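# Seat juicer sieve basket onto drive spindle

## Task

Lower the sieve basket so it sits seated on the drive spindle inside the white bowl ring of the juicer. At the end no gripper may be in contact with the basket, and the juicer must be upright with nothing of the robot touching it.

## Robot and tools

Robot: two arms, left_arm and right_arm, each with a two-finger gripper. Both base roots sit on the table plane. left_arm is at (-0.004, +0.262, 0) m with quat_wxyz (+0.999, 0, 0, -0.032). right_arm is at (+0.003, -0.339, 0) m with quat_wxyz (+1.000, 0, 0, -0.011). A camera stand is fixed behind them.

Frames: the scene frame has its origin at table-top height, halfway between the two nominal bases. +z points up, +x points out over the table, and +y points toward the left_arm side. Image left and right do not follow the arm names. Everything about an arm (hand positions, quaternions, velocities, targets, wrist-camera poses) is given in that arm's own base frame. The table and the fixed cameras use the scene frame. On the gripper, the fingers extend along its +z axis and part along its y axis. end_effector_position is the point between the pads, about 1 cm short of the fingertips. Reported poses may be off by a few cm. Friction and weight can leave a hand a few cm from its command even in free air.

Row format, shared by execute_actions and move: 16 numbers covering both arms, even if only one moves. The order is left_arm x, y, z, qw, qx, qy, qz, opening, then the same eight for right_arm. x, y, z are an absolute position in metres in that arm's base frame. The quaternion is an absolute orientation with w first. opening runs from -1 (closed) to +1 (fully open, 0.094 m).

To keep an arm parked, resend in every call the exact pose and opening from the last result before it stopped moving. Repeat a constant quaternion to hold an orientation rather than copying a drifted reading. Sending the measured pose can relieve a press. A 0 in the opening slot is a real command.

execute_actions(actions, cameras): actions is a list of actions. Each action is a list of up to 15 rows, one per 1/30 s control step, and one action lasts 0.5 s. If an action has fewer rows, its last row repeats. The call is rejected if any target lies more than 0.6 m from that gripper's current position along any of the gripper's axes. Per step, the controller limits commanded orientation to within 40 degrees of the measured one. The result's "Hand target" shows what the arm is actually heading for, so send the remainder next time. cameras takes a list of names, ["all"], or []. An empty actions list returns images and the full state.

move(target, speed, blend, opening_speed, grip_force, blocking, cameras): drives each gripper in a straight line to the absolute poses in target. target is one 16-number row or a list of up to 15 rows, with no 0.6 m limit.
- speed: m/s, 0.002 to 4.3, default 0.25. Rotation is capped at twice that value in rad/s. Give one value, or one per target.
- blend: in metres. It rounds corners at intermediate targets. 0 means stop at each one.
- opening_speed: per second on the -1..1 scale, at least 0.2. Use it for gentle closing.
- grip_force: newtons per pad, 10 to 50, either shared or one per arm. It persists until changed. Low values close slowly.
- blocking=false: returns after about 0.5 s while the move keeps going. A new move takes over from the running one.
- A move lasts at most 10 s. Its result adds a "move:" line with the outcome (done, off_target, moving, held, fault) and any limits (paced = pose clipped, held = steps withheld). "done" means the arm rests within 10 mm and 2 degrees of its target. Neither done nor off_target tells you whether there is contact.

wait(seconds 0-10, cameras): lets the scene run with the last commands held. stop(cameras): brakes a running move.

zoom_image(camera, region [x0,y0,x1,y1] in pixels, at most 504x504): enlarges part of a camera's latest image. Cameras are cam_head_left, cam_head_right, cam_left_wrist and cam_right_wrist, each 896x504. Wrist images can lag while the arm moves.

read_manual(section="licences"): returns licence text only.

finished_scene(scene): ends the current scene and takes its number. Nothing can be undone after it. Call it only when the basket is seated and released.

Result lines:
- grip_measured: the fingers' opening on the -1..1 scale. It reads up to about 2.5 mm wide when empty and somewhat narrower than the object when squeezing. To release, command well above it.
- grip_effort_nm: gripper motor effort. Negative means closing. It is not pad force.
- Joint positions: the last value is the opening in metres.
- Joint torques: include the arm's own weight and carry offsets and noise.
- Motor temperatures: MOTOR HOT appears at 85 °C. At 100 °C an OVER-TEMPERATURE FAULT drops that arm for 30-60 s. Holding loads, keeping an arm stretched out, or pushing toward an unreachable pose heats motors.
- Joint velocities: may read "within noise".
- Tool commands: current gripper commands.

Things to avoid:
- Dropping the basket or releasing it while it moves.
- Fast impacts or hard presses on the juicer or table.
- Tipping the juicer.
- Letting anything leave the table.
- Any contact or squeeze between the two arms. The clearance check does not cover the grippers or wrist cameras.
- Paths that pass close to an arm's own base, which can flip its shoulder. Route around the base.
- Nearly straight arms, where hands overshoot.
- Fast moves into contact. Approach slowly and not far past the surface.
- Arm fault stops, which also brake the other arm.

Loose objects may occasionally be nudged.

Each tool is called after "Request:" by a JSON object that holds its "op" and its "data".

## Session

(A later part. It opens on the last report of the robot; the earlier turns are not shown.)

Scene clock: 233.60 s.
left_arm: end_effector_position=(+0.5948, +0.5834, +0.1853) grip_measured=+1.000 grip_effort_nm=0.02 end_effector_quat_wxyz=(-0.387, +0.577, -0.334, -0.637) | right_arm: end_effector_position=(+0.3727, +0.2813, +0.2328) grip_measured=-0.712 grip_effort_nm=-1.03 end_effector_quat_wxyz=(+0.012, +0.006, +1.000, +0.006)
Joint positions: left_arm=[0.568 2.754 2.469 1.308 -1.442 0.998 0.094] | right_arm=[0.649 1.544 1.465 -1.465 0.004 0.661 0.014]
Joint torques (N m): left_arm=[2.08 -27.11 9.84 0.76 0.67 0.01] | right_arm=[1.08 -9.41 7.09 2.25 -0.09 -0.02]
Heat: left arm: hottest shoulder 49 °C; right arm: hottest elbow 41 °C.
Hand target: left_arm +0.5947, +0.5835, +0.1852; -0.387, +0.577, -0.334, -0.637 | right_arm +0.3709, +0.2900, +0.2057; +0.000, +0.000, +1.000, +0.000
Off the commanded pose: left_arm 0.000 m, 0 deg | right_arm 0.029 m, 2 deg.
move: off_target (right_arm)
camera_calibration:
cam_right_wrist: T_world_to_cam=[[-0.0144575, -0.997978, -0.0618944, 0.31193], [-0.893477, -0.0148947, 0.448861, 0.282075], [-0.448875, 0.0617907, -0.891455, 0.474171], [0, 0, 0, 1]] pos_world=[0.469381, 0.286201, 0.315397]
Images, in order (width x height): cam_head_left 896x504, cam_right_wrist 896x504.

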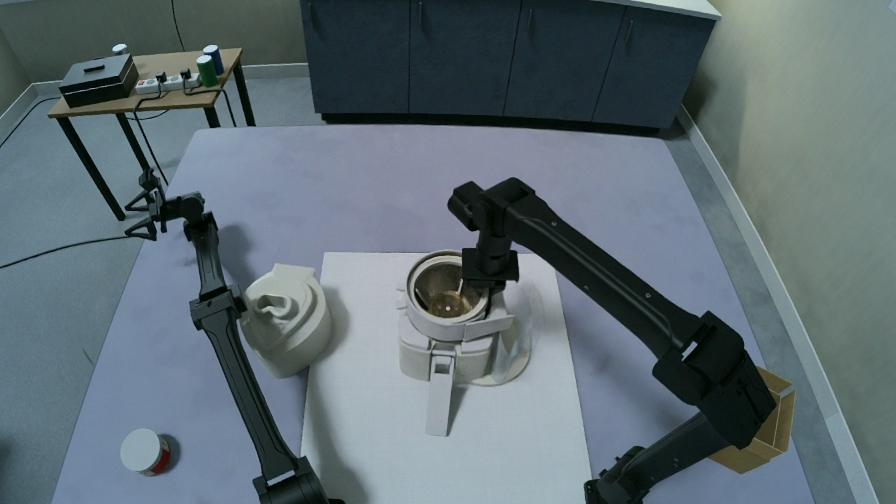

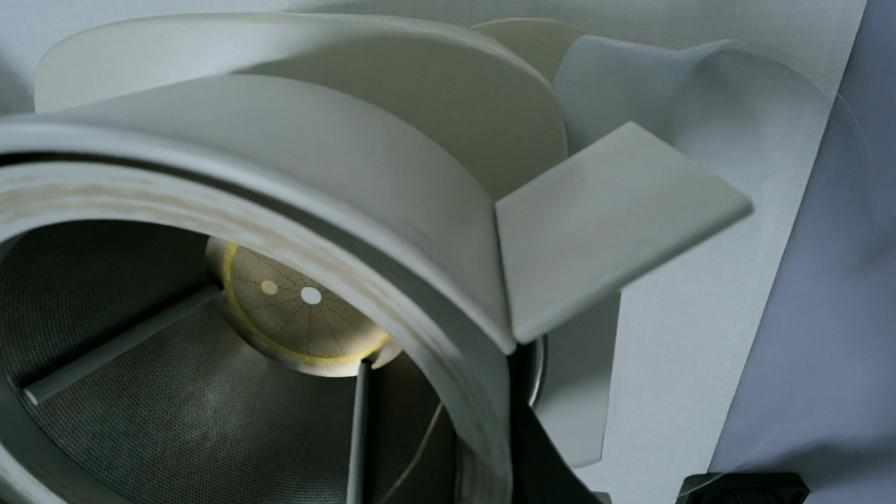

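Request:
{"op": "move", "data": {"target": [[0.5948,0.5834,0.1853,-0.387,0.577,-0.334,-0.637,1,0.372,0.292,0.215,0,0,1,0,-1],[0.5948,0.5834,0.1853,-0.387,0.577,-0.334,-0.637,1,0.380,0.290,0.213,0,0,1,0,-1],[0.5948,0.5834,0.1853,-0.387,0.577,-0.334,-0.637,1,0.384,0.282,0.213,0,0,1,0,-1],[0.5948,0.5834,0.1853,-0.387,0.577,-0.334,-0.637,1,0.378,0.272,0.213,0,0,1,0,-1],[0.5948,0.5834,0.1853,-0.387,0.577,-0.334,-0.637,1,0.366,0.272,0.213,0,0,1,0,-1],[0.5948,0.5834,0.1853,-0.387,0.577,-0.334,-0.637,1,0.358,0.282,0.213,0,0,1,0,-1],[0.5948,0.5834,0.1853,-0.387,0.577,-0.334,-0.637,1,0.364,0.294,0.213,0,0,1,0,-1],[0.5948,0.5834,0.1853,-0.387,0.577,-0.334,-0.637,1,0.372,0.288,0.205,0,0,1,0,-1]], "speed": 0.03, "blend": 0.003, "cameras": ["cam_head_left","cam_right_wrist"]}}

Request:
{"op": "zoom_image", "data": {"camera": "cam_head_left", "region": [380, 200, 560, 350]}}

Scene clock: 259.97 s.
left_arm: end_effector_position=(+0.5948, +0.5834, +0.1853) grip_measured=+1.000 grip_effort_nm=0.02 end_effector_quat_wxyz=(-0.387, +0.577, -0.334, -0.637) | right_arm: end_effector_position=(+0.3709, +0.2811, +0.2224) grip_measured=-0.712 grip_effort_nm=-1.03 end_effector_quat_wxyz=(+0.010, +0.009, +1.000, +0.007)
Joint positions: left_arm=[0.568 2.754 2.469 1.308 -1.442 0.998 0.094] | right_arm=[0.65 1.544 1.437 -1.439 0.002 0.667 0.014]
Joint torques (N m): left_arm=[1.2 -27.28 10.03 0.65 0.6 0.01] | right_arm=[-0.03 -9.11 8.87 1.39 -0.01 -0.11]
Heat: left arm: hottest shoulder 50 °C; right arm: hottest elbow 38 °C.
Hand target: left_arm +0.5947, +0.5835, +0.1852; -0.387, +0.577, -0.334, -0.637 | right_arm +0.3715, +0.2875, +0.2052; +0.000, +0.000, +1.000, +0.000
Off the commanded pose: left_arm 0.000 m, 0 deg | right_arm 0.019 m, 2 deg.
move: off_target (right_arm)
camera_calibration:
cam_right_wrist: T_world_to_cam=[[-0.019529, -0.997861, -0.0623845, 0.313021], [-0.892072, -0.0107848, 0.451764, 0.282873], [-0.45147, 0.064474, -0.889954, 0.463908], [0, 0, 0, 1]] pos_world=[0.467897, 0.285492, 0.304593]
Images, in order (width x height): cam_head_left 896x504, cam_right_wrist 896x504.

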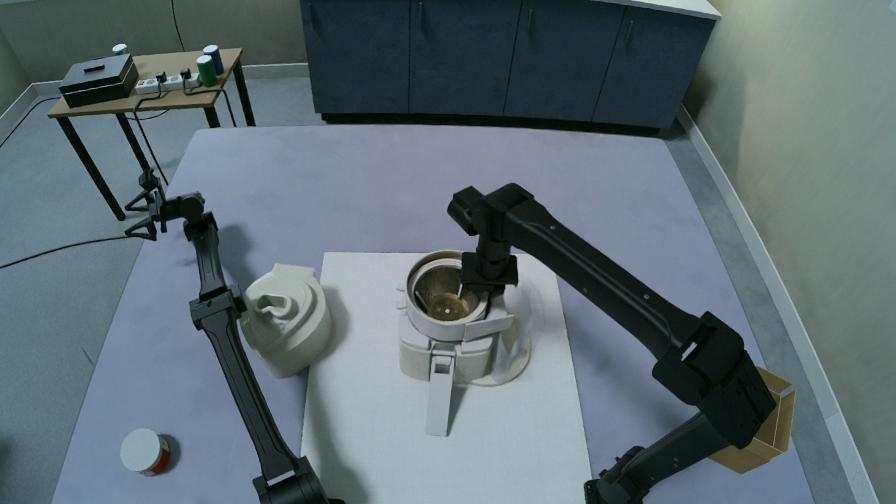

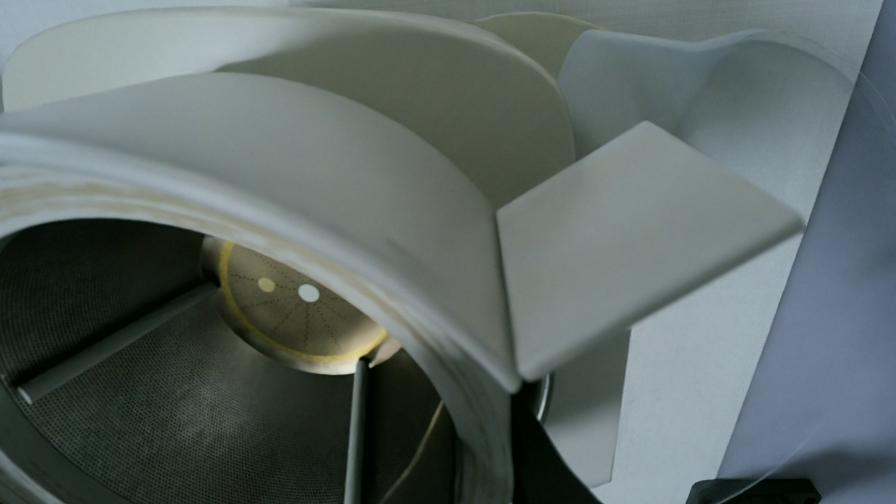

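Scaled by 2.800 from the camera's 896x504 image, which has a finer 1280x720 frame.

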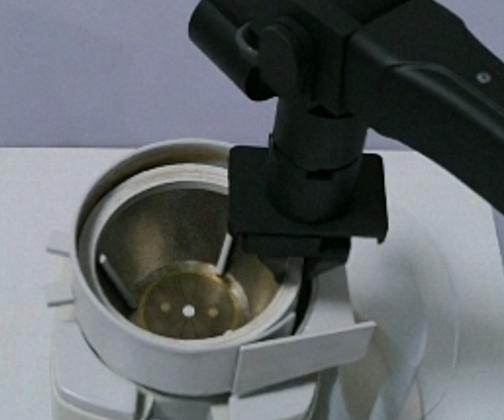

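Request:
{"op": "move", "data": {"target": [[0.5948,0.5834,0.1853,-0.387,0.577,-0.334,-0.637,1,0.371,0.286,0.215,0,0,1,0,-1],[0.5948,0.5834,0.1853,-0.387,0.577,-0.334,-0.637,1,0.371,0.286,0.216,0,0,1,0,-0.5],[0.5948,0.5834,0.1853,-0.387,0.577,-0.334,-0.637,1,0.375,0.284,0.36,0,0,1,0,-0.5]], "speed": 0.12, "opening_speed": 0.6, "cameras": ["cam_head_left","cam_right_wrist"]}}

Request:
{"op": "zoom_image", "data": {"camera": "cam_head_left", "region": [380, 200, 560, 350]}}

Scene clock: 268.87 s.
left_arm: end_effector_position=(+0.5948, +0.5834, +0.1853) grip_measured=+1.000 grip_effort_nm=0.02 end_effector_quat_wxyz=(-0.387, +0.577, -0.334, -0.637) | right_arm: end_effector_position=(+0.3670, +0.2804, +0.3312) grip_measured=-0.502 grip_effort_nm=0.09 end_effector_quat_wxyz=(+0.020, +0.005, +1.000, +0.016)
Joint positions: left_arm=[0.568 2.754 2.469 1.308 -1.442 0.998 0.094] | right_arm=[0.653 1.527 1.703 -1.696 -0.002 0.662 0.023]
Joint torques (N m): left_arm=[1.85 -27.05 9.96 0.64 0.61 -0.02] | right_arm=[-0.67 -11.69 15.2 0.29 0.17 -0.18]
Heat: left arm: hottest shoulder 50 °C; right arm: hottest elbow 38 °C.
Hand target: left_arm +0.5947, +0.5835, +0.1852; -0.387, +0.577, -0.334, -0.637 | right_arm +0.3737, +0.2830, +0.3589; +0.043, +0.000, +0.999, +0.033
Off the commanded pose: left_arm 0.000 m, 0 deg | right_arm 0.030 m, 3 deg.
joint sent to its limit (right arm) — joint 4 (wrist pitch), lower limit. The joint targets are off in orientation, not in position.
move: off_target (right_arm)
camera_calibration:
cam_right_wrist: T_world_to_cam=[[-0.0104544, -0.996598, -0.0817525, 0.321694], [-0.900145, -0.0262247, 0.4348, 0.243073], [-0.435465, 0.0781346, -0.896808, 0.55157], [0, 0, 0, 1]] pos_world=[0.462353, 0.283877, 0.415264]
Images, in order (width x height): cam_head_left 896x504, cam_right_wrist 896x504.

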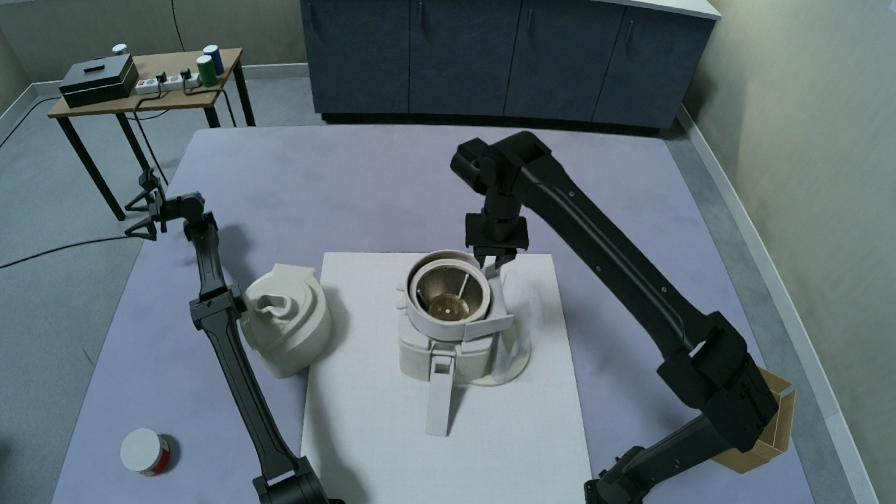

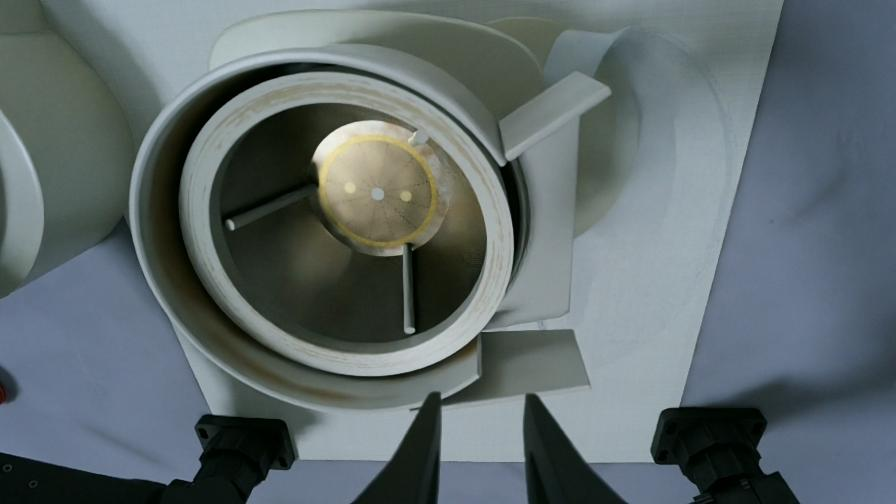

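Scaled by 2.800 from the camera's 896x504 image, which has a finer 1280x720 frame.

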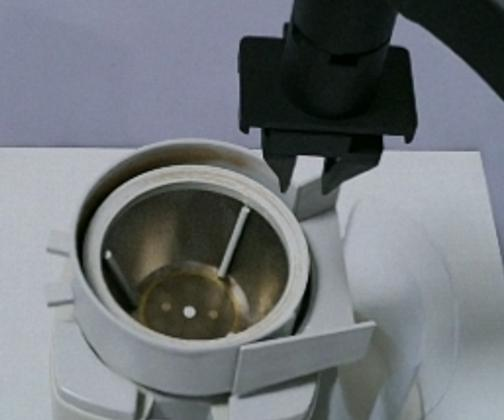

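Request:
{"op": "finished_scene", "data": {"scene": 1}}

The scene is finished: the task was done.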